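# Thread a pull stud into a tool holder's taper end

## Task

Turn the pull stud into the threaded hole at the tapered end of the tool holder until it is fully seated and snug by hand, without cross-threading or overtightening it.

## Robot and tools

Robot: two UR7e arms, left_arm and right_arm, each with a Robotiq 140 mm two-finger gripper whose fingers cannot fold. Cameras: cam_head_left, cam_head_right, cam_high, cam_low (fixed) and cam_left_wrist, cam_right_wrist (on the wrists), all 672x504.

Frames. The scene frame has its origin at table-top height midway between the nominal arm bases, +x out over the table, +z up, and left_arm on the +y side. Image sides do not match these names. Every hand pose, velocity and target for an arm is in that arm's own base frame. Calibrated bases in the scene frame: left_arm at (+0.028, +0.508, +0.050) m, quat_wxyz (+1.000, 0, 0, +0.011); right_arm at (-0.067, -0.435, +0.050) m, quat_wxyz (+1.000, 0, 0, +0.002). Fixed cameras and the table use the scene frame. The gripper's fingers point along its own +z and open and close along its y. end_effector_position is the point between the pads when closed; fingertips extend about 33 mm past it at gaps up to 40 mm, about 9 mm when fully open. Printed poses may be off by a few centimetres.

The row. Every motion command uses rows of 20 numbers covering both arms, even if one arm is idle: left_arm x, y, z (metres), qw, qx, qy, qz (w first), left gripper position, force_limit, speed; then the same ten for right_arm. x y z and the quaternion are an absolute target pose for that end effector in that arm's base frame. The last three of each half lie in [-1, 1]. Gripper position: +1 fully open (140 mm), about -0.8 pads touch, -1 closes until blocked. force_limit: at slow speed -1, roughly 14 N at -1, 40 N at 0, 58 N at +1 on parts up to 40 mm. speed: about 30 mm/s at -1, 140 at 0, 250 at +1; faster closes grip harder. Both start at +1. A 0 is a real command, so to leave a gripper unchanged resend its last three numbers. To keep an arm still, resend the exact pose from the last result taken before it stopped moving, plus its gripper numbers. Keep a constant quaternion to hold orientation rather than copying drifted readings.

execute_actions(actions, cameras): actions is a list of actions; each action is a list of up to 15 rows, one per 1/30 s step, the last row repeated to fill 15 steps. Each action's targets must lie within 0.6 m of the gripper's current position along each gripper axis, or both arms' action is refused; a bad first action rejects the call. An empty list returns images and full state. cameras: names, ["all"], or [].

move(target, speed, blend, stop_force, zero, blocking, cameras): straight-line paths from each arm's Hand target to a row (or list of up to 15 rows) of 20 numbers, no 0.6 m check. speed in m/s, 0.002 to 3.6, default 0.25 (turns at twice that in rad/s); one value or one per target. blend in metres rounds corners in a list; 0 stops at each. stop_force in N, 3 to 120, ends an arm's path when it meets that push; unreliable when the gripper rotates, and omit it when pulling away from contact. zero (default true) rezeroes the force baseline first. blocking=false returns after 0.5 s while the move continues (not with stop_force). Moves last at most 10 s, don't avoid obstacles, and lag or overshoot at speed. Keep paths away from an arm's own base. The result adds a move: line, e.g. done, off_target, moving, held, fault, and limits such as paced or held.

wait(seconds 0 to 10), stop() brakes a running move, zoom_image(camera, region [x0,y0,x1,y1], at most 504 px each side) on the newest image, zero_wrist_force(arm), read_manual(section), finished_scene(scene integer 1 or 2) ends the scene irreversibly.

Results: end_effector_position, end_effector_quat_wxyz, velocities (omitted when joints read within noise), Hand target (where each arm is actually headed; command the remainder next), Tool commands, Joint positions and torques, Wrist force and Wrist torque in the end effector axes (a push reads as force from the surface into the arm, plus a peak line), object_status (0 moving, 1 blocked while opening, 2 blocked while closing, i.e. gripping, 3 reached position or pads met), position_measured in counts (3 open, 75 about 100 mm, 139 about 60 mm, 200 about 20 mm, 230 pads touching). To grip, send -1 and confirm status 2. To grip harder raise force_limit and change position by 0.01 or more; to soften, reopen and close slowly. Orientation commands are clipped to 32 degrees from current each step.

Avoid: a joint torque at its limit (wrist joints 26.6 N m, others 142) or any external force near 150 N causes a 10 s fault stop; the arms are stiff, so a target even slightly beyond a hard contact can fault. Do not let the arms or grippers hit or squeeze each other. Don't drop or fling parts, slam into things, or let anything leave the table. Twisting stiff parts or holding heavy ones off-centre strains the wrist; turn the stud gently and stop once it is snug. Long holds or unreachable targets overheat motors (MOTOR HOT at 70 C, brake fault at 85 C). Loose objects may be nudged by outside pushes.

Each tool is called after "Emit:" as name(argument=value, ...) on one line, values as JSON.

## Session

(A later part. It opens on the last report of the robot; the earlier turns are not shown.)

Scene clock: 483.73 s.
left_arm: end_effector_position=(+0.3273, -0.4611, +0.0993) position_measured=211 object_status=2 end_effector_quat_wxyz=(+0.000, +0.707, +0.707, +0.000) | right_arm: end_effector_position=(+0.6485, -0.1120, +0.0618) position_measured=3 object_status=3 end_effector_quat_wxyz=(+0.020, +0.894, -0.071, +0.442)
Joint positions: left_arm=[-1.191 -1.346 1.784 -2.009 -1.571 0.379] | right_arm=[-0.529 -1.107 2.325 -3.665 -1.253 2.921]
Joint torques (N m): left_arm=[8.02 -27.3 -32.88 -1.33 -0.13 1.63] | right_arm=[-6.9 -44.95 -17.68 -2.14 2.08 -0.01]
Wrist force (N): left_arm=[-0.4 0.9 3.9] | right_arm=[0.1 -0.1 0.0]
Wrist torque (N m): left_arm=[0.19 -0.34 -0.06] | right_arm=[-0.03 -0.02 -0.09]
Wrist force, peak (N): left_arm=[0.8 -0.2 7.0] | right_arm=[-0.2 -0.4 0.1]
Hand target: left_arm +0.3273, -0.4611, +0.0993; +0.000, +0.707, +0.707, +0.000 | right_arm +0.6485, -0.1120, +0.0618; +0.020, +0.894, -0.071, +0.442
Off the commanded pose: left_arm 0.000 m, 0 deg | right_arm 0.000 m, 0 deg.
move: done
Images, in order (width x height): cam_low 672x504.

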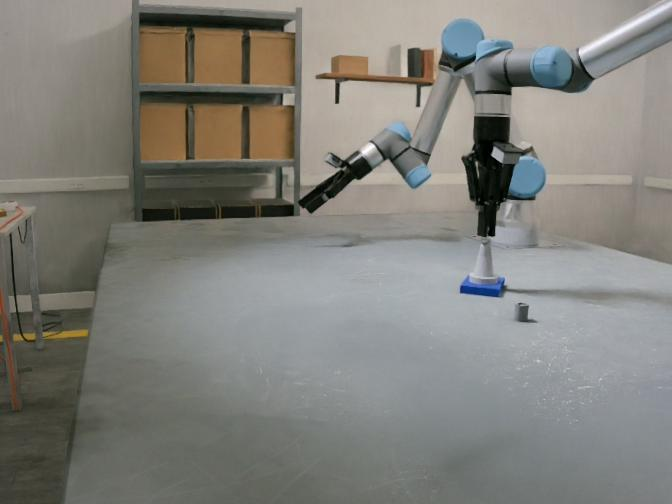

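Emit:
move(target=[0.3273,-0.4611,0.0981,0,1,0,0,-1,0,-1,0.6485,-0.1120,0.0618,0.020,0.894,-0.071,0.442,1,1,1], speed=0.5)

Emit:
move(target=[0.3273,-0.4611,0.0974,0,0.7071,-0.7071,0,-1,0,-1,0.6485,-0.1120,0.0618,0.020,0.894,-0.071,0.442,1,1,1], speed=0.5)

Emit:
move(target=[0.3273,-0.4611,0.0967,0,0,-1,0,-1,0,-1,0.6485,-0.1120,0.0618,0.020,0.894,-0.071,0.442,1,1,1], speed=0.5, cameras=["cam_low"])

Emit:
zoom_image(camera="cam_low", region=[450, 200, 520, 290])

Scene clock: 497.70 s.
left_arm: end_effector_position=(+0.3273, -0.4611, +0.0981) position_measured=211 object_status=2 end_effector_quat_wxyz=(+0.000, +1.000, +0.000, +0.000) | right_arm: end_effector_position=(+0.6485, -0.1120, +0.0618) position_measured=3 object_status=3 end_effector_quat_wxyz=(+0.020, +0.894, -0.071, +0.442)
Joint positions: left_arm=[-1.191 -1.345 1.786 -2.012 -1.571 1.95] | right_arm=[-0.529 -1.107 2.325 -3.665 -1.253 2.921]
Joint torques (N m): left_arm=[10.14 -13.2 -24.53 -0.96 2.13 1.88] | right_arm=[-7.79 -44.92 -17.6 -2.11 1.98 -0.04]
Wrist force (N): left_arm=[-10.4 -2.5 -23.3] | right_arm=[0.1 -0.1 -0.1]
Wrist torque (N m): left_arm=[0.09 -0.26 -0.13] | right_arm=[-0.02 -0.01 -0.09]
Wrist force, peak (N): left_arm=[-10.0 -1.8 -24.3] | right_arm=[0.0 -0.5 -0.3]
Hand target: left_arm +0.3273, -0.4611, +0.0981; +0.000, +1.000, +0.000, +0.000 | right_arm +0.6485, -0.1120, +0.0618; +0.020, +0.894, -0.071, +0.442
Off the commanded pose: left_arm 0.000 m, 0 deg | right_arm 0.000 m, 0 deg.
move: done

Scene clock: 499.87 s.
left_arm: end_effector_position=(+0.3273, -0.4611, +0.0974) position_measured=211 object_status=2 end_effector_quat_wxyz=(+0.000, +0.707, -0.707, +0.000) | right_arm: end_effector_position=(+0.6485, -0.1120, +0.0618) position_measured=3 object_status=3 end_effector_quat_wxyz=(+0.020, +0.894, -0.071, +0.442)
Joint positions: left_arm=[-1.191 -1.344 1.787 -2.014 -1.571 3.521] | right_arm=[-0.529 -1.107 2.325 -3.665 -1.253 2.921]
Joint torques (N m): left_arm=[9.98 -9.36 -21.66 -0.99 2.83 1.64] | right_arm=[-6.36 -44.14 -17.9 -2.22 1.93 -0.08]
Wrist force (N): left_arm=[-5.9 14.8 -30.6] | right_arm=[0.1 -0.4 -0.1]
Wrist torque (N m): left_arm=[-0.05 -0.31 -0.12] | right_arm=[-0.08 -0.01 -0.09]
Wrist force, peak (N): left_arm=[-5.1 14.1 -31.9] | right_arm=[-0.3 -0.4 -0.2]
Hand target: left_arm +0.3273, -0.4611, +0.0974; +0.000, +0.707, -0.707, +0.000 | right_arm +0.6485, -0.1120, +0.0618; +0.020, +0.894, -0.071, +0.442
Off the commanded pose: left_arm 0.000 m, 0 deg | right_arm 0.000 m, 0 deg.
move: done

Scene clock: 502.03 s.
left_arm: end_effector_position=(+0.3273, -0.4611, +0.0967) position_measured=211 object_status=2 end_effector_quat_wxyz=(+0.000, +0.000, +1.000, +0.000) | right_arm: end_effector_position=(+0.6485, -0.1120, +0.0618) position_measured=3 object_status=3 end_effector_quat_wxyz=(+0.020, +0.894, -0.071, +0.442)
Joint positions: left_arm=[-1.191 -1.343 1.788 -2.016 -1.571 5.091] | right_arm=[-0.529 -1.107 2.325 -3.665 -1.253 2.921]
Joint torques (N m): left_arm=[7.73 -5.66 -20.68 -1.35 2.37 1.82] | right_arm=[-7.27 -43.93 -17.95 -2.18 1.92 -0.15]
Wrist force (N): left_arm=[15.1 13.2 -39.7] | right_arm=[0.1 -0.2 0.1]
Wrist torque (N m): left_arm=[0.00 -0.61 -0.17] | right_arm=[-0.04 -0.02 -0.09]
Wrist force, peak (N): left_arm=[14.9 12.3 -41.2] | right_arm=[0.1 -0.4 -0.2]
Hand target: left_arm +0.3273, -0.4611, +0.0967; +0.000, +0.000, +1.000, +0.000 | right_arm +0.6485, -0.1120, +0.0618; +0.020, +0.894, -0.071, +0.442
Off the commanded pose: left_arm 0.000 m, 0 deg | right_arm 0.000 m, 0 deg.
move: done
Images, in order (width x height): cam_low 672x504.

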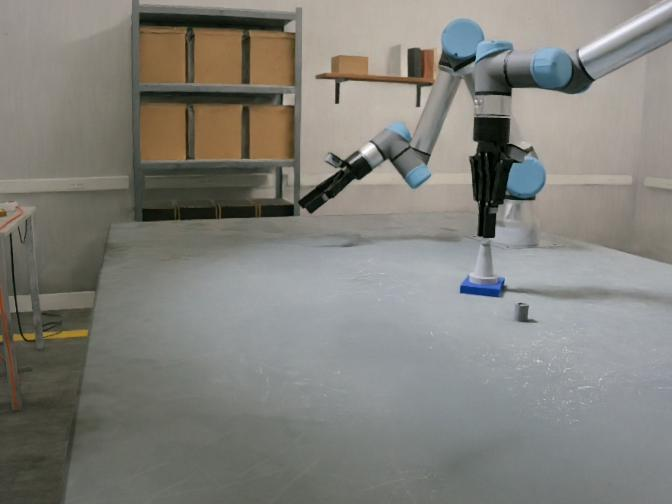

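Scaled by 5.600 from the camera's 672x504 image, which has a finer 960x720 frame.

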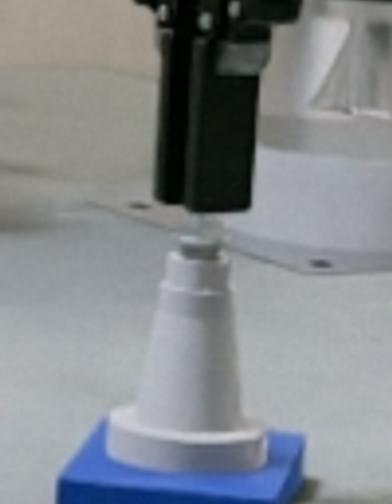

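Emit:
move(target=[[0.3268,-0.4608,0.0978,0,0,-1,0,-1,0,-1,0.6485,-0.1120,0.0618,0.020,0.894,-0.071,0.442,1,1,1],[0.3268,-0.4608,0.0978,0,0,-1,0,-0.3,0,0,0.6485,-0.1120,0.0618,0.020,0.894,-0.071,0.442,1,1,1],[0.3273,-0.4611,0.0980,0,-0.891,0.454,0,-0.3,0,0,0.6485,-0.1120,0.0618,0.020,0.894,-0.071,0.442,1,1,1],[0.3273,-0.4611,0.0980,0,-0.809,-0.588,0,-0.3,0,0,0.6485,-0.1120,0.0618,0.020,0.894,-0.071,0.442,1,1,1],[0.3273,-0.4611,0.0980,0,0.156,-0.988,0,-0.3,0,0,0.6485,-0.1120,0.0618,0.020,0.894,-0.071,0.442,1,1,1],[0.3273,-0.4611,0.0980,0,0.951,-0.309,0,-0.3,0,0,0.6485,-0.1120,0.0618,0.020,0.894,-0.071,0.442,1,1,1],[0.3273,-0.4611,0.0980,0,0.7071,0.7071,0,-0.3,0,0,0.6485,-0.1120,0.0618,0.020,0.894,-0.071,0.442,1,1,1]], speed=[0.01,0.1,1.3,1.3,1.3,1.3,1.3], blend=[0,0,0.005,0.005,0.005,0.005,0], cameras=["cam_left_wrist","cam_low"])

Emit:
zoom_image(camera="cam_low", region=[450, 200, 520, 290])

Emit:
zoom_image(camera="cam_left_wrist", region=[290, 160, 430, 300])

Scene clock: 526.50 s.
left_arm: end_effector_position=(+0.3273, -0.4611, +0.0980) position_measured=167 object_status=3 end_effector_quat_wxyz=(+0.000, +0.707, +0.707, +0.000) | right_arm: end_effector_position=(+0.6485, -0.1120, +0.0618) position_measured=3 object_status=3 end_effector_quat_wxyz=(+0.020, +0.894, -0.071, +0.442)
Joint positions: left_arm=[-1.192 -1.345 1.786 -2.012 -1.571 -5.904] | right_arm=[-0.529 -1.107 2.325 -3.665 -1.253 2.921]
Joint torques (N m): left_arm=[-3.53 -43.7 -16.97 -0.33 0.52 -1.47] | right_arm=[-6.82 -44.38 -18.33 -2.18 1.97 0.05]
Wrist force (N): left_arm=[-0.3 1.4 -1.1] | right_arm=[0.1 -0.3 -0.2]
Wrist torque (N m): left_arm=[0.02 -0.34 -0.29] | right_arm=[-0.05 -0.02 -0.10]
Wrist force, peak (N): left_arm=[15.1 13.0 -39.6] | right_arm=[-0.1 -0.5 -0.1]
Hand target: left_arm +0.3273, -0.4611, +0.0980; +0.000, +0.707, +0.707, +0.000 | right_arm +0.6485, -0.1120, +0.0618; +0.020, +0.894, -0.071, +0.442
Off the commanded pose: left_arm 0.000 m, 0 deg | right_arm 0.000 m, 0 deg.
move: done
Images, in order (width x height): cam_low 672x504, cam_left_wrist 672x504.

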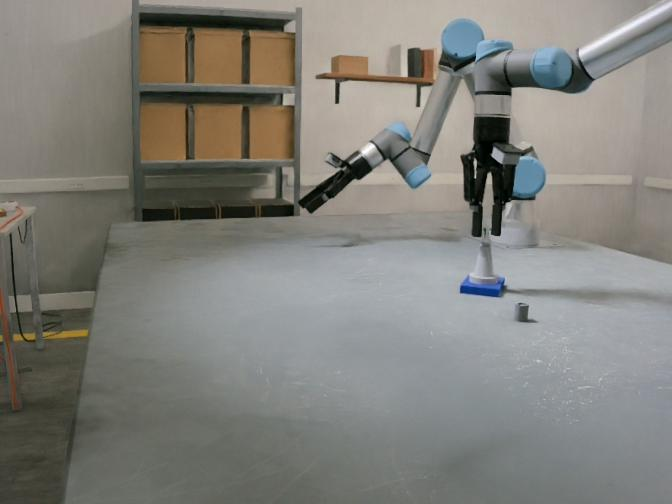

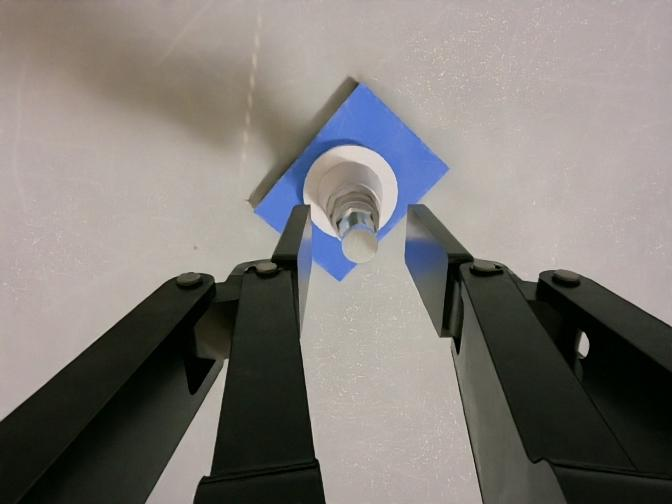

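Scaled by 5.600 from the camera's 672x504 image, which has a finer 960x720 frame.

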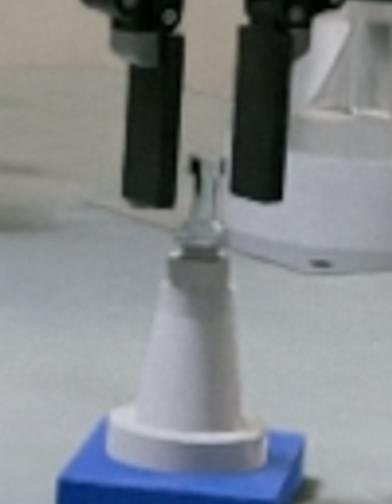

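Scaled by 3.600 from the camera's 672x504 image, which has a finer 960x720 frame.

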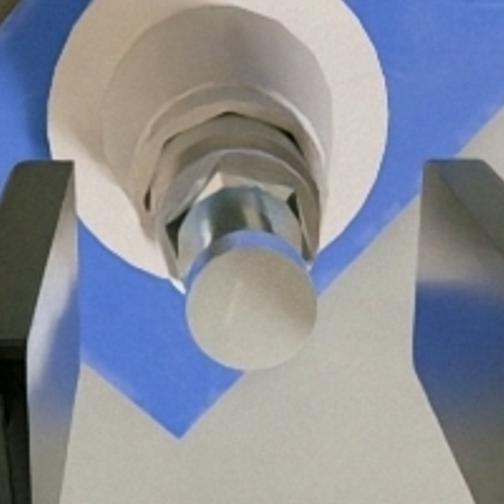

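Emit:
move(target=[0.3273,-0.4611,0.0980,0,0.7071,0.7071,0,-1,0,-1,0.6485,-0.1120,0.0618,0.020,0.894,-0.071,0.442,1,1,1])

Emit:
move(target=[[0.3273,-0.4611,0.0976,0,1,0,0,-1,0,-1,0.6485,-0.1120,0.0618,0.020,0.894,-0.071,0.442,1,1,1],[0.3273,-0.4611,0.0971,0,0.7071,-0.7071,0,-1,0,-1,0.6485,-0.1120,0.0618,0.020,0.894,-0.071,0.442,1,1,1]], speed=0.7, blend=0.001)

Emit:
move(target=[0.3273,-0.4611,0.0966,0,0,-1,0,-1,0,-1,0.6485,-0.1120,0.0618,0.020,0.894,-0.071,0.442,1,1,1], speed=0.7)

Emit:
move(target=[0.3273,-0.4611,0.0961,0,0.7071,0.7071,0,-1,0,-1,0.6485,-0.1120,0.0618,0.020,0.894,-0.071,0.442,1,1,1], speed=0.7, cameras=["cam_low"])

Emit:
zoom_image(camera="cam_low", region=[450, 200, 520, 290])

Scene clock: 539.13 s.
left_arm: end_effector_position=(+0.3273, -0.4611, +0.0980) position_measured=211 object_status=0 end_effector_quat_wxyz=(+0.000, +0.707, +0.707, +0.000) | right_arm: end_effector_position=(+0.6485, -0.1120, +0.0618) position_measured=3 object_status=3 end_effector_quat_wxyz=(+0.020, +0.894, -0.071, +0.442)
Joint positions: left_arm=[-1.191 -1.345 1.786 -2.012 -1.571 -5.904] | right_arm=[-0.529 -1.107 2.325 -3.665 -1.253 2.921]
Joint torques (N m): left_arm=[7.65 -40.33 -26.89 -3.28 1.08 -1.37] | right_arm=[-6.9 -44.91 -18.01 -2.24 1.95 0.06]
Wrist force (N): left_arm=[0.2 -2.0 -6.4] | right_arm=[0.0 0.0 -0.1]
Wrist torque (N m): left_arm=[0.11 -0.39 -0.27] | right_arm=[-0.01 0.00 -0.10]
Wrist force, peak (N): left_arm=[0.3 -2.0 -6.5] | right_arm=[0.1 -0.5 0.1]
Hand target: left_arm +0.3273, -0.4611, +0.0980; +0.000, +0.707, +0.707, +0.000 | right_arm +0.6485, -0.1120, +0.0618; +0.020, +0.894, -0.071, +0.442
Off the commanded pose: left_arm 0.000 m, 0 deg | right_arm 0.000 m, 0 deg.
move: done

Scene clock: 542.73 s.
left_arm: end_effector_position=(+0.3273, -0.4611, +0.0971) position_measured=211 object_status=2 end_effector_quat_wxyz=(+0.000, +0.707, -0.707, +0.000) | right_arm: end_effector_position=(+0.6485, -0.1120, +0.0618) position_measured=3 object_status=3 end_effector_quat_wxyz=(+0.020, +0.894, -0.071, +0.442)
Joint positions: left_arm=[-1.191 -1.344 1.788 -2.015 -1.571 -2.763] | right_arm=[-0.529 -1.107 2.325 -3.665 -1.253 2.921]
Joint torques (N m): left_arm=[6.16 -29.93 -33.85 -1.23 0.94 1.61] | right_arm=[-6.33 -44.82 -17.66 -2.2 1.94 -0.02]
Wrist force (N): left_arm=[0.1 4.7 5.0] | right_arm=[0.3 -0.4 -0.1]
Wrist torque (N m): left_arm=[-0.10 -0.34 -0.07] | right_arm=[-0.08 -0.07 -0.09]
Wrist force, peak (N): left_arm=[-0.3 5.8 9.2] | right_arm=[0.3 -0.4 -0.1]
Hand target: left_arm +0.3273, -0.4611, +0.0971; +0.000, +0.707, -0.707, +0.000 | right_arm +0.6485, -0.1120, +0.0618; +0.020, +0.894, -0.071, +0.442
Off the commanded pose: left_arm 0.000 m, 0 deg | right_arm 0.000 m, 0 deg.
move: done; blend cut to 0 m at target 1

Scene clock: 544.53 s.
left_arm: end_effector_position=(+0.3273, -0.4611, +0.0966) position_measured=211 object_status=2 end_effector_quat_wxyz=(+0.000, +0.000, +1.000, +0.000) | right_arm: end_effector_position=(+0.6485, -0.1120, +0.0618) position_measured=3 object_status=3 end_effector_quat_wxyz=(+0.020, +0.894, -0.071, +0.442)
Joint positions: left_arm=[-1.191 -1.343 1.788 -2.016 -1.571 -1.192] | right_arm=[-0.529 -1.107 2.325 -3.665 -1.253 2.921]
Joint torques (N m): left_arm=[6.12 -32.32 -35.48 -1.25 0.81 1.69] | right_arm=[-7.27 -45.02 -18.77 -2.09 2.01 0.01]
Wrist force (N): left_arm=[3.2 0.3 9.4] | right_arm=[-0.1 -0.1 0.1]
Wrist torque (N m): left_arm=[0.07 -0.42 -0.09] | right_arm=[-0.02 0.02 -0.10]
Wrist force, peak (N): left_arm=[3.4 2.1 12.5] | right_arm=[-0.2 -0.3 -0.1]
Hand target: left_arm +0.3273, -0.4611, +0.0966; +0.000, +0.000, +1.000, +0.000 | right_arm +0.6485, -0.1120, +0.0618; +0.020, +0.894, -0.071, +0.442
Off the commanded pose: left_arm 0.000 m, 0 deg | right_arm 0.000 m, 0 deg.
move: done

Scene clock: 546.33 s.
left_arm: end_effector_position=(+0.3273, -0.4611, +0.0961) position_measured=211 object_status=2 end_effector_quat_wxyz=(+0.000, +0.707, +0.707, +0.000) | right_arm: end_effector_position=(+0.6485, -0.1120, +0.0618) position_measured=3 object_status=3 end_effector_quat_wxyz=(+0.020, +0.894, -0.071, +0.442)
Joint positions: left_arm=[-1.191 -1.343 1.789 -2.017 -1.571 0.379] | right_arm=[-0.529 -1.107 2.325 -3.665 -1.253 2.921]
Joint torques (N m): left_arm=[5.99 -33.38 -36.64 -1.62 0.66 1.67] | right_arm=[-7.42 -45.36 -18.35 -2.22 2.08 0.01]
Wrist force (N): left_arm=[-1.5 -0.7 13.1] | right_arm=[0.1 -0.3 -0.1]
Wrist torque (N m): left_arm=[0.09 -0.36 -0.10] | right_arm=[-0.06 -0.02 -0.09]
Wrist force, peak (N): left_arm=[0.2 -1.7 16.3] | right_arm=[-0.1 -0.5 -0.1]
Hand target: left_arm +0.3273, -0.4611, +0.0961; +0.000, +0.707, +0.707, +0.000 | right_arm +0.6485, -0.1120, +0.0618; +0.020, +0.894, -0.071, +0.442
Off the commanded pose: left_arm 0.000 m, 0 deg | right_arm 0.000 m, 0 deg.
move: done
Images, in order (width x height): cam_low 672x504.

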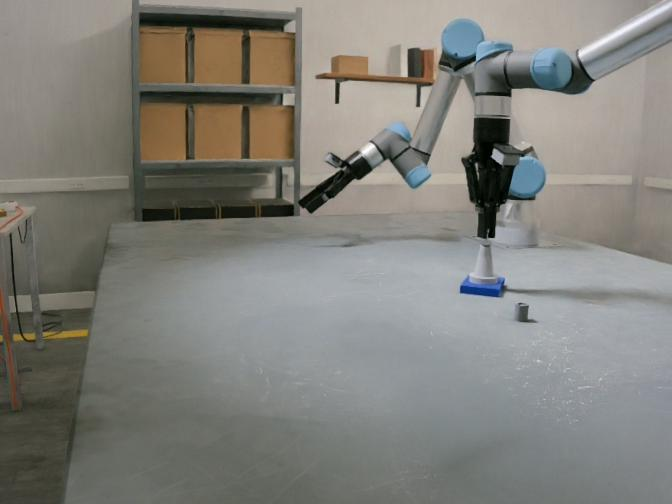

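Scaled by 5.600 from the camera's 672x504 image, which has a finer 960x720 frame.

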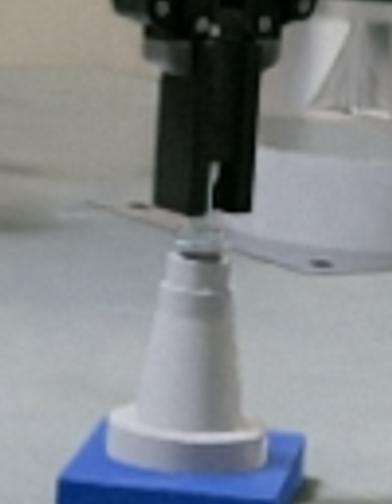

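Emit:
move(target=[0.3273,-0.4611,0.0951,0,1,0,0,-1,0,-1,0.6485,-0.1120,0.0618,0.020,0.894,-0.071,0.442,1,1,1], speed=0.7)

Emit:
move(target=[0.3273,-0.4611,0.0945,0,0.7071,-0.7071,0,-1,0,-1,0.6485,-0.1120,0.0618,0.020,0.894,-0.071,0.442,1,1,1], speed=0.7)

Emit:
move(target=[0.3273,-0.4611,0.0939,0,0,-1,0,-1,0,-1,0.6485,-0.1120,0.0618,0.020,0.894,-0.071,0.442,1,1,1], speed=0.7, cameras=["cam_low"])

Emit:
zoom_image(camera="cam_low", region=[450, 200, 520, 290])

Scene clock: 555.80 s.
left_arm: end_effector_position=(+0.3273, -0.4611, +0.0951) position_measured=211 object_status=2 end_effector_quat_wxyz=(+0.000, +1.000, +0.000, +0.000) | right_arm: end_effector_position=(+0.6485, -0.1120, +0.0618) position_measured=3 object_status=3 end_effector_quat_wxyz=(+0.020, +0.894, -0.071, +0.442)
Joint positions: left_arm=[-1.191 -1.342 1.791 -2.02 -1.571 1.95] | right_arm=[-0.529 -1.107 2.325 -3.665 -1.253 2.921]
Joint torques (N m): left_arm=[5.94 -22.95 -28.89 0.18 0.89 1.7] | right_arm=[-7.35 -45.47 -17.89 -2.16 2.05 0]
Wrist force (N): left_arm=[-4.0 2.9 -5.0] | right_arm=[0.0 -0.2 0.2]
Wrist torque (N m): left_arm=[-0.05 -0.32 -0.07] | right_arm=[-0.05 0.00 -0.10]
Wrist force, peak (N): left_arm=[-1.6 -1.7 15.3] | right_arm=[0.2 -0.5 -0.1]
Hand target: left_arm +0.3273, -0.4611, +0.0951; +0.000, +1.000, +0.000, +0.000 | right_arm +0.6485, -0.1120, +0.0618; +0.020, +0.894, -0.071, +0.442
Off the commanded pose: left_arm 0.000 m, 0 deg | right_arm 0.000 m, 0 deg.
move: done

Scene clock: 557.60 s.
left_arm: end_effector_position=(+0.3273, -0.4611, +0.0945) position_measured=211 object_status=2 end_effector_quat_wxyz=(+0.000, +0.707, -0.707, +0.000) | right_arm: end_effector_position=(+0.6485, -0.1120, +0.0618) position_measured=3 object_status=3 end_effector_quat_wxyz=(+0.020, +0.894, -0.071, +0.442)
Joint positions: left_arm=[-1.191 -1.341 1.792 -2.021 -1.571 3.521] | right_arm=[-0.529 -1.107 2.325 -3.665 -1.253 2.921]
Joint torques (N m): left_arm=[6.66 -22.3 -28.34 -0.38 1.72 1.58] | right_arm=[-7.17 -45.27 -18.15 -2.16 2.01 0.02]
Wrist force (N): left_arm=[0.1 7.2 -7.4] | right_arm=[0.0 -0.2 0.0]
Wrist torque (N m): left_arm=[-0.15 -0.42 -0.07] | right_arm=[-0.05 0.00 -0.09]
Wrist force, peak (N): left_arm=[0.1 8.2 -10.1] | right_arm=[0.1 -0.5 0.0]
Hand target: left_arm +0.3273, -0.4611, +0.0945; +0.000, +0.707, -0.707, +0.000 | right_arm +0.6485, -0.1120, +0.0618; +0.020, +0.894, -0.071, +0.442
Off the commanded pose: left_arm 0.000 m, 0 deg | right_arm 0.000 m, 0 deg.
move: done

Scene clock: 559.40 s.
left_arm: end_effector_position=(+0.3273, -0.4611, +0.0939) position_measured=211 object_status=2 end_effector_quat_wxyz=(+0.000, +0.000, +1.000, +0.000) | right_arm: end_effector_position=(+0.6485, -0.1120, +0.0618) position_measured=3 object_status=3 end_effector_quat_wxyz=(+0.020, +0.894, -0.071, +0.442)
Joint positions: left_arm=[-1.191 -1.341 1.792 -2.023 -1.571 5.091] | right_arm=[-0.529 -1.107 2.325 -3.665 -1.253 2.921]
Joint torques (N m): left_arm=[5.77 -21.57 -28.31 -0.48 1.24 1.8] | right_arm=[-6.47 -44.69 -17.97 -2.13 1.96 -0.16]
Wrist force (N): left_arm=[5.8 3.0 -9.3] | right_arm=[0.0 -0.2 0.0]
Wrist torque (N m): left_arm=[0.06 -0.48 -0.09] | right_arm=[-0.05 0.00 -0.10]
Wrist force, peak (N): left_arm=[0.3 9.1 -12.2] | right_arm=[0.0 -0.5 -0.1]
Hand target: left_arm +0.3273, -0.4611, +0.0939; +0.000, +0.000, +1.000, +0.000 | right_arm +0.6485, -0.1120, +0.0618; +0.020, +0.894, -0.071, +0.442
Off the commanded pose: left_arm 0.000 m, 0 deg | right_arm 0.000 m, 0 deg.
move: done
Images, in order (width x height): cam_low 672x504.

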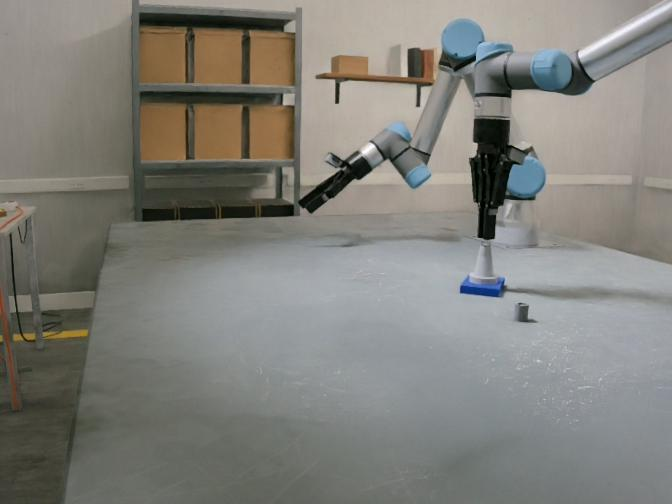

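Scaled by 5.600 from the camera's 672x504 image, which has a finer 960x720 frame.

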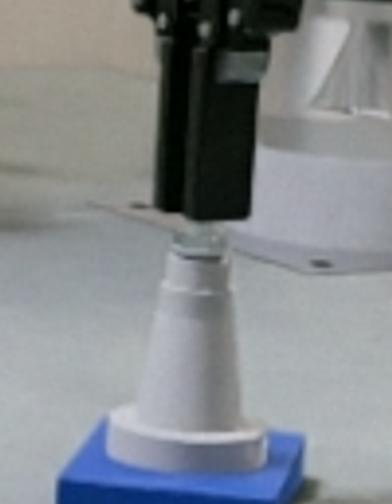

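Emit:
move(target=[[0.3271,-0.4610,0.0942,0,0,-1,0,-1,0,-1,0.6485,-0.1120,0.0618,0.020,0.894,-0.071,0.442,1,1,1],[0.3271,-0.4610,0.0942,0,0,-1,0,-0.4,0,0,0.6485,-0.1120,0.0618,0.020,0.894,-0.071,0.442,1,1,1],[0.3273,-0.4611,0.0942,0,-0.891,0.454,0,-0.4,0,0,0.6485,-0.1120,0.0618,0.020,0.894,-0.071,0.442,1,1,1],[0.3273,-0.4611,0.0942,0,-0.809,-0.588,0,-0.4,0,0,0.6485,-0.1120,0.0618,0.020,0.894,-0.071,0.442,1,1,1],[0.3273,-0.4611,0.0942,0,0.156,-0.988,0,-0.4,0,0,0.6485,-0.1120,0.0618,0.020,0.894,-0.071,0.442,1,1,1],[0.3273,-0.4611,0.0942,0,0.951,-0.309,0,-0.4,0,0,0.6485,-0.1120,0.0618,0.020,0.894,-0.071,0.442,1,1,1],[0.3273,-0.4611,0.0942,0,0.7071,0.7071,0,-0.4,0,0,0.6485,-0.1120,0.0618,0.020,0.894,-0.071,0.442,1,1,1]], speed=[0.01,0.1,1.4,1.4,1.4,1.4,1.4], blend=[0,0,0.005,0.005,0.005,0.005,0], cameras=["cam_low","cam_left_wrist"])

Emit:
zoom_image(camera="cam_low", region=[450, 200, 520, 290])

Emit:
zoom_image(camera="cam_left_wrist", region=[290, 160, 430, 300])

Emit:
move(target=[0.3273,-0.4611,0.0942,0,0.7071,0.7071,0,-1,0.5,-1,0.6485,-0.1120,0.0618,0.020,0.894,-0.071,0.442,1,1,1])

Emit:
move(target=[0.3273,-0.4611,0.0939,0,1,0,0,-1,0.5,-1,0.6485,-0.1120,0.0618,0.020,0.894,-0.071,0.442,1,1,1], speed=0.7)

Emit:
move(target=[0.3273,-0.4611,0.0933,0,0.7071,-0.7071,0,-1,0.5,-1,0.6485,-0.1120,0.0618,0.020,0.894,-0.071,0.442,1,1,1], speed=0.7)

Scene clock: 585.00 s.
left_arm: end_effector_position=(+0.3273, -0.4611, +0.0942) position_measured=179 object_status=3 end_effector_quat_wxyz=(+0.000, +0.707, +0.707, +0.000) | right_arm: end_effector_position=(+0.6485, -0.1120, +0.0618) position_measured=3 object_status=3 end_effector_quat_wxyz=(+0.020, +0.894, -0.071, +0.442)
Joint positions: left_arm=[-1.192 -1.341 1.792 -2.022 -1.571 -5.904] | right_arm=[-0.529 -1.107 2.325 -3.665 -1.253 2.921]
Joint torques (N m): left_arm=[-3.54 -43.63 -16.51 -0.49 0.57 -1.48] | right_arm=[-6.98 -45.12 -18.17 -2.25 1.99 0]
Wrist force (N): left_arm=[-0.4 1.5 -1.3] | right_arm=[0.0 -0.3 0.1]
Wrist torque (N m): left_arm=[0.04 -0.33 -0.29] | right_arm=[-0.06 0.00 -0.10]
Wrist force, peak (N): left_arm=[6.4 2.7 -9.6] | right_arm=[0.0 -0.5 -0.2]
Hand target: left_arm +0.3273, -0.4611, +0.0942; +0.000, +0.707, +0.707, +0.000 | right_arm +0.6485, -0.1120, +0.0618; +0.020, +0.894, -0.071, +0.442
Off the commanded pose: left_arm 0.000 m, 0 deg | right_arm 0.000 m, 0 deg.
move: done
Images, in order (width x height): cam_low 672x504, cam_left_wrist 672x504.

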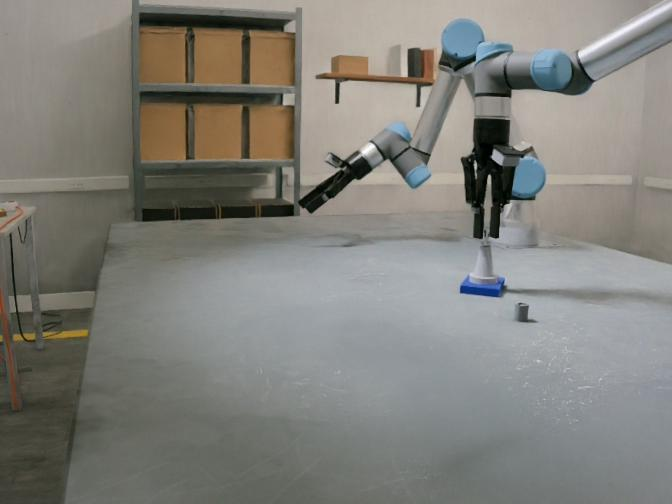

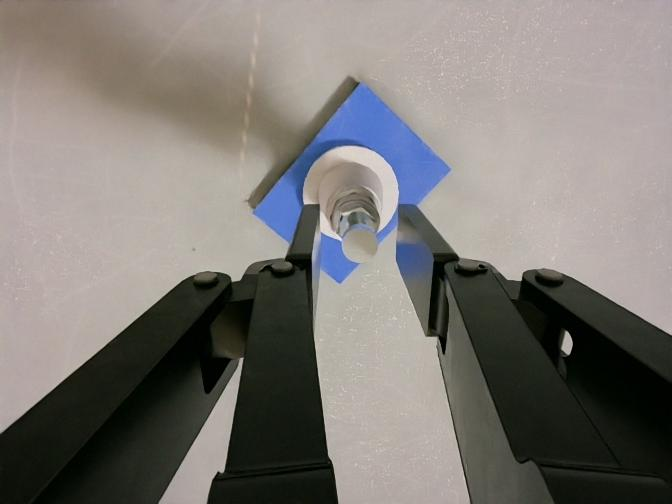

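Scaled by 5.600 from the camera's 672x504 image, which has a finer 960x720 frame.

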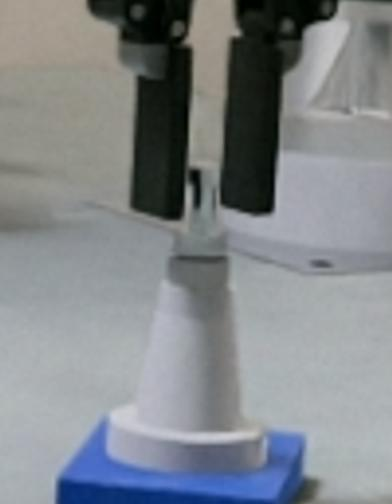

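Scaled by 3.600 from the camera's 672x504 image, which has a finer 960x720 frame.

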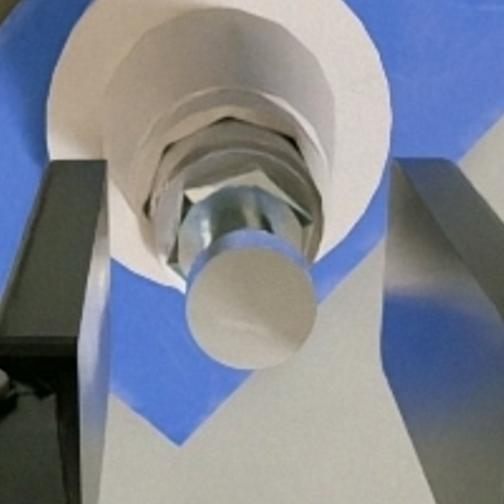

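Scene clock: 586.27 s.
left_arm: end_effector_position=(+0.3273, -0.4611, +0.0942) position_measured=212 object_status=0 end_effector_quat_wxyz=(+0.000, +0.707, +0.707, +0.000) | right_arm: end_effector_position=(+0.6485, -0.1120, +0.0618) position_measured=3 object_status=3 end_effector_quat_wxyz=(+0.020, +0.894, -0.071, +0.442)
Joint positions: left_arm=[-1.192 -1.341 1.792 -2.022 -1.571 -5.904] | right_arm=[-0.529 -1.107 2.325 -3.665 -1.253 2.921]
Joint torques (N m): left_arm=[8.96 -38.86 -20.38 -1.04 2.9 -1.75] | right_arm=[-7.67 -44.83 -17.4 -2.18 2.03 -0.05]
Wrist force (N): left_arm=[0.9 -3.1 -8.7] | right_arm=[0.0 -0.3 -0.1]
Wrist torque (N m): left_arm=[0.15 -0.43 -0.27] | right_arm=[-0.06 0.01 -0.10]
Wrist force, peak (N): left_arm=[1.0 -3.4 -8.8] | right_arm=[0.2 -0.4 -0.1]
Hand target: left_arm +0.3273, -0.4611, +0.0942; +0.000, +0.707, +0.707, +0.000 | right_arm +0.6485, -0.1120, +0.0618; +0.020, +0.894, -0.071, +0.442
Off the commanded pose: left_arm 0.000 m, 0 deg | right_arm 0.000 m, 0 deg.
move: done

Scene clock: 588.07 s.
left_arm: end_effector_position=(+0.3273, -0.4611, +0.0939) position_measured=212 object_status=2 end_effector_quat_wxyz=(+0.000, +1.000, +0.000, +0.000) | right_arm: end_effector_position=(+0.6485, -0.1120, +0.0618) position_measured=3 object_status=3 end_effector_quat_wxyz=(+0.020, +0.894, -0.071, +0.442)
Joint positions: left_arm=[-1.191 -1.341 1.792 -2.023 -1.571 -4.333] | right_arm=[-0.529 -1.107 2.325 -3.665 -1.253 2.921]
Joint torques (N m): left_arm=[6.02 -30.74 -32.73 -0.25 1.02 1.56] | right_arm=[-7.66 -44.94 -18.32 -2.13 2.09 -0.05]
Wrist force (N): left_arm=[-2.3 4.2 7.1] | right_arm=[0.1 -0.3 0.0]
Wrist torque (N m): left_arm=[-0.14 -0.38 -0.08] | right_arm=[-0.06 -0.02 -0.10]
Wrist force, peak (N): left_arm=[0.8 -3.5 -9.2] | right_arm=[0.3 -0.2 -0.3]
Hand target: left_arm +0.3273, -0.4611, +0.0939; +0.000, +1.000, +0.000, +0.000 | right_arm +0.6485, -0.1120, +0.0618; +0.020, +0.894, -0.071, +0.442
Off the commanded pose: left_arm 0.000 m, 0 deg | right_arm 0.000 m, 0 deg.
move: done

Scene clock: 589.87 s.
left_arm: end_effector_position=(+0.3273, -0.4611, +0.0933) position_measured=212 object_status=2 end_effector_quat_wxyz=(+0.000, +0.707, -0.707, +0.000) | right_arm: end_effector_position=(+0.6485, -0.1120, +0.0618) position_measured=3 object_status=3 end_effector_quat_wxyz=(+0.020, +0.894, -0.071, +0.442)
Joint positions: left_arm=[-1.191 -1.34 1.793 -2.024 -1.571 -2.763] | right_arm=[-0.529 -1.107 2.325 -3.665 -1.253 2.921]
Joint torques (N m): left_arm=[5.66 -29.28 -32.94 -1.21 1.35 1.68] | right_arm=[-6.96 -44.32 -17.6 -2.27 1.88 -0.06]
Wrist force (N): left_arm=[0.7 5.8 4.1] | right_arm=[0.0 -0.1 -0.1]
Wrist torque (N m): left_arm=[-0.04 -0.42 -0.06] | right_arm=[-0.03 0.00 -0.10]
Wrist force, peak (N): left_arm=[-0.3 6.3 10.4] | right_arm=[-0.1 -0.4 -0.2]
Hand target: left_arm +0.3273, -0.4611, +0.0933; +0.000, +0.707, -0.707, +0.000 | right_arm +0.6485, -0.1120, +0.0618; +0.020, +0.894, -0.071, +0.442
Off the commanded pose: left_arm 0.000 m, 0 deg | right_arm 0.000 m, 0 deg.
move: done

Emit:
move(target=[0.3273,-0.4611,0.0928,0,0,-1,0,-1,0.5,-1,0.6485,-0.1120,0.0618,0.020,0.894,-0.071,0.442,1,1,1], speed=0.7)

Emit:
move(target=[0.3273,-0.4611,0.0924,0,0.7071,0.7071,0,-1,0.5,-1,0.6485,-0.1120,0.0618,0.020,0.894,-0.071,0.442,1,1,1], speed=0.5, cameras=["cam_low"])

Emit:
zoom_image(camera="cam_low", region=[450, 200, 520, 290])

Scene clock: 600.67 s.
left_arm: end_effector_position=(+0.3273, -0.4611, +0.0928) position_measured=212 object_status=2 end_effector_quat_wxyz=(+0.000, +0.000, +1.000, +0.000) | right_arm: end_effector_position=(+0.6485, -0.1120, +0.0618) position_measured=3 object_status=3 end_effector_quat_wxyz=(+0.020, +0.894, -0.071, +0.442)
Joint positions: left_arm=[-1.191 -1.339 1.794 -2.025 -1.571 -1.192] | right_arm=[-0.529 -1.107 2.325 -3.665 -1.253 2.921]
Joint torques (N m): left_arm=[6.76 -31.19 -34.89 -1.34 1.31 1.69] | right_arm=[-7.06 -44.14 -17.64 -2.12 2.02 -0.11]
Wrist force (N): left_arm=[5.2 -0.4 8.4] | right_arm=[0.0 -0.2 -0.1]
Wrist torque (N m): left_arm=[0.07 -0.55 -0.09] | right_arm=[-0.03 -0.01 -0.10]
Wrist force, peak (N): left_arm=[4.2 3.2 11.7] | right_arm=[0.0 -0.5 -0.1]
Hand target: left_arm +0.3273, -0.4611, +0.0928; +0.000, +0.000, +1.000, +0.000 | right_arm +0.6485, -0.1120, +0.0618; +0.020, +0.894, -0.071, +0.442
Off the commanded pose: left_arm 0.000 m, 0 deg | right_arm 0.000 m, 0 deg.
move: done

Scene clock: 602.83 s.
left_arm: end_effector_position=(+0.3273, -0.4611, +0.0924) position_measured=212 object_status=2 end_effector_quat_wxyz=(+0.000, +0.707, +0.707, +0.000) | right_arm: end_effector_position=(+0.6485, -0.1120, +0.0618) position_measured=3 object_status=3 end_effector_quat_wxyz=(+0.020, +0.894, -0.071, +0.442)
Joint positions: left_arm=[-1.191 -1.339 1.795 -2.027 -1.571 0.379] | right_arm=[-0.529 -1.107 2.325 -3.665 -1.253 2.921]
Joint torques (N m): left_arm=[14.16 -20.43 -25.87 0.53 4.64 2.16] | right_arm=[-7.53 -45.26 -17.62 -2.29 2.02 -0.09]
Wrist force (N): left_arm=[-10.1 -13.6 -9.1] | right_arm=[-0.1 -0.2 0.0]
Wrist torque (N m): left_arm=[0.15 -0.29 -0.56] | right_arm=[-0.03 0.03 -0.09]
Wrist force, peak (N): left_arm=[-12.2 -13.1 -10.2] | right_arm=[0.0 -0.5 0.1]
Hand target: left_arm +0.3273, -0.4611, +0.0924; +0.000, +0.707, +0.707, +0.000 | right_arm +0.6485, -0.1120, +0.0618; +0.020, +0.894, -0.071, +0.442
Off the commanded pose: left_arm 0.000 m, 0 deg | right_arm 0.000 m, 0 deg.
move: done
Images, in order (width x height): cam_low 672x504.

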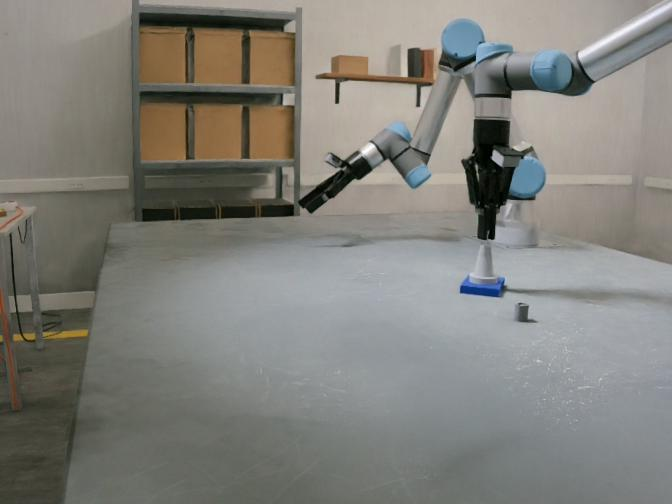

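Scaled by 5.600 from the camera's 672x504 image, which has a finer 960x720 frame.

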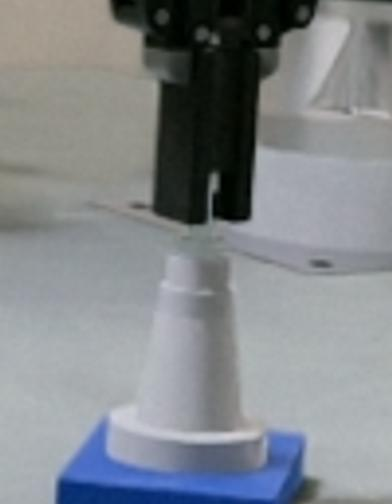

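Emit:
move(target=[0.3273,-0.4611,0.0925,0,0.906,0.4226,0,-1,0.5,-1,0.6485,-0.1120,0.0618,0.020,0.894,-0.071,0.442,1,1,1], speed=0.25)

Scene clock: 611.40 s.
left_arm: end_effector_position=(+0.3273, -0.4611, +0.0925) position_measured=212 object_status=2 end_effector_quat_wxyz=(+0.000, +0.906, +0.423, +0.000) | right_arm: end_effector_position=(+0.6485, -0.1120, +0.0618) position_measured=3 object_status=3 end_effector_quat_wxyz=(+0.020, +0.894, -0.071, +0.442)
Joint positions: left_arm=[-1.191 -1.339 1.795 -2.026 -1.571 1.077] | right_arm=[-0.529 -1.107 2.325 -3.665 -1.253 2.921]
Joint torques (N m): left_arm=[10.92 -31.43 -34.17 -2.22 1.56 1.51] | right_arm=[-6.81 -44.45 -17.72 -2.12 1.83 -0.09]
Wrist force (N): left_arm=[-7.4 -8.7 0.8] | right_arm=[0.0 -0.2 0.0]
Wrist torque (N m): left_arm=[0.10 -0.36 -0.54] | right_arm=[-0.03 0.01 -0.10]
Wrist force, peak (N): left_arm=[-12.9 -13.5 -7.8] | right_arm=[0.2 -0.4 -0.2]
Hand target: left_arm +0.3273, -0.4611, +0.0925; +0.000, +0.906, +0.423, +0.000 | right_arm +0.6485, -0.1120, +0.0618; +0.020, +0.894, -0.071, +0.442
Off the commanded pose: left_arm 0.000 m, 0 deg | right_arm 0.000 m, 0 deg.
move: done

Emit:
move(target=[0.3272,-0.4609,0.0925,0,0.906,0.4226,0,-0.98,1,-1,0.6485,-0.1120,0.0618,0.020,0.894,-0.071,0.442,1,1,1])

Emit:
move(target=[0.3272,-0.4609,0.0925,0,0.9976,0.07,0,-0.98,1,-1,0.6485,-0.1120,0.0618,0.020,0.894,-0.071,0.442,1,1,1], speed=0.25)

Emit:
move(target=[[0.3272,-0.4609,0.0925,0,0.9976,0.07,0,-0.2,0,-0.5,0.6485,-0.1120,0.0618,0.020,0.894,-0.071,0.442,1,1,1],[0.3272,-0.4609,0.18,0,1,0,0,-0.2,0,-0.5,0.6485,-0.1120,0.0618,0.020,0.894,-0.071,0.442,1,1,1]], speed=0.2, cameras=["cam_low","cam_left_wrist"])

Emit:
zoom_image(camera="cam_low", region=[450, 200, 520, 290])

Scene clock: 622.90 s.
left_arm: end_effector_position=(+0.3272, -0.4609, +0.0925) position_measured=213 object_status=2 end_effector_quat_wxyz=(+0.000, +0.906, +0.423, +0.000) | right_arm: end_effector_position=(+0.6485, -0.1120, +0.0618) position_measured=3 object_status=3 end_effector_quat_wxyz=(+0.020, +0.894, -0.071, +0.442)
Joint positions: left_arm=[-1.192 -1.34 1.795 -2.026 -1.571 1.077] | right_arm=[-0.529 -1.107 2.325 -3.665 -1.253 2.921]
Joint torques (N m): left_arm=[-2.42 -45.55 -16.7 -5.11 4.36 1] | right_arm=[-7.54 -45.04 -17.7 -2.24 1.86 -0.1]
Wrist force (N): left_arm=[-9.8 -3.0 0.6] | right_arm=[0.3 -0.2 0.2]
Wrist torque (N m): left_arm=[0.06 -0.30 -0.58] | right_arm=[-0.04 -0.06 -0.09]
Wrist force, peak (N): left_arm=[-6.8 -10.5 -3.8] | right_arm=[-0.1 -0.5 -0.2]
Hand target: left_arm +0.3272, -0.4609, +0.0925; +0.000, +0.906, +0.423, +0.000 | right_arm +0.6485, -0.1120, +0.0618; +0.020, +0.894, -0.071, +0.442
Off the commanded pose: left_arm 0.000 m, 0 deg | right_arm 0.000 m, 0 deg.
move: done

Scene clock: 624.83 s.
left_arm: end_effector_position=(+0.3272, -0.4609, +0.0925) position_measured=213 object_status=2 end_effector_quat_wxyz=(+0.000, +0.998, +0.070, +0.000) | right_arm: end_effector_position=(+0.6485, -0.1120, +0.0618) position_measured=3 object_status=3 end_effector_quat_wxyz=(+0.020, +0.894, -0.071, +0.442)
Joint positions: left_arm=[-1.192 -1.34 1.795 -2.026 -1.571 1.81] | right_arm=[-0.529 -1.107 2.325 -3.665 -1.253 2.921]
Joint torques (N m): left_arm=[8.4 -27.02 -29.75 -0.33 -2.85 1.7] | right_arm=[-6.23 -45.05 -17.77 -2.17 1.98 0.01]
Wrist force (N): left_arm=[6.5 8.7 2.8] | right_arm=[-0.1 -0.1 0.0]
Wrist torque (N m): left_arm=[0.22 -0.64 -0.64] | right_arm=[-0.03 0.02 -0.09]
Wrist force, peak (N): left_arm=[7.1 9.8 4.3] | right_arm=[0.0 -0.5 0.1]
Hand target: left_arm +0.3272, -0.4609, +0.0925; +0.000, +0.998, +0.070, +0.000 | right_arm +0.6485, -0.1120, +0.0618; +0.020, +0.894, -0.071, +0.442
Off the commanded pose: left_arm 0.000 m, 0 deg | right_arm 0.000 m, 0 deg.
move: done

Scene clock: 626.50 s.
left_arm: end_effector_position=(+0.3272, -0.4609, +0.1800) position_measured=154 object_status=3 end_effector_quat_wxyz=(+0.000, +1.000, +0.000, +0.000) | right_arm: end_effector_position=(+0.6485, -0.1120, +0.0618) position_measured=3 object_status=3 end_effector_quat_wxyz=(+0.020, +0.894, -0.071, +0.442)
Joint positions: left_arm=[-1.192 -1.41 1.644 -1.805 -1.571 1.95] | right_arm=[-0.529 -1.107 2.325 -3.665 -1.253 2.921]
Joint torques (N m): left_arm=[3.03 -27.11 -27.6 -2.83 -2.06 0.2] | right_arm=[-7.06 -45.36 -18.26 -2.19 2.03 -0.04]
Wrist force (N): left_arm=[0.0 2.9 -1.7] | right_arm=[0.1 -0.2 0.1]
Wrist torque (N m): left_arm=[0.35 -0.42 -0.07] | right_arm=[-0.05 -0.01 -0.10]
Wrist force, peak (N): left_arm=[5.9 8.9 3.1] | right_arm=[0.1 -0.4 -0.3]
Hand target: left_arm +0.3272, -0.4609, +0.1800; +0.000, +1.000, +0.000, +0.000 | right_arm +0.6485, -0.1120, +0.0618; +0.020, +0.894, -0.071, +0.442
Off the commanded pose: left_arm 0.000 m, 0 deg | right_arm 0.000 m, 0 deg.
move: done
Images, in order (width x height): cam_low 672x504, cam_left_wrist 672x504.

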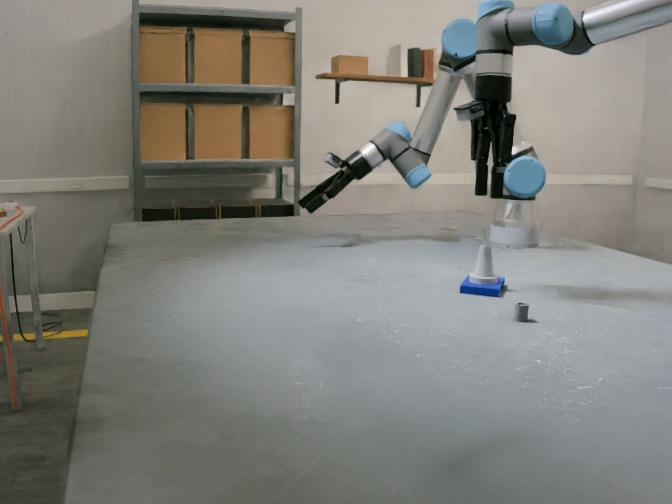

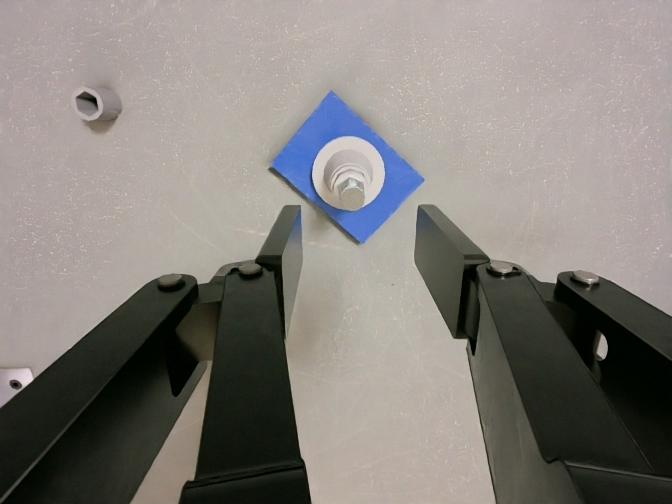

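Scaled by 5.600 from the camera's 672x504 image, which has a finer 960x720 frame.

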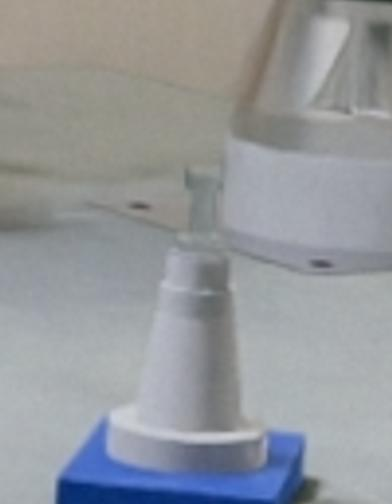

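Emit:
finished_scene(scene=1)

The scene is finished: the task was done.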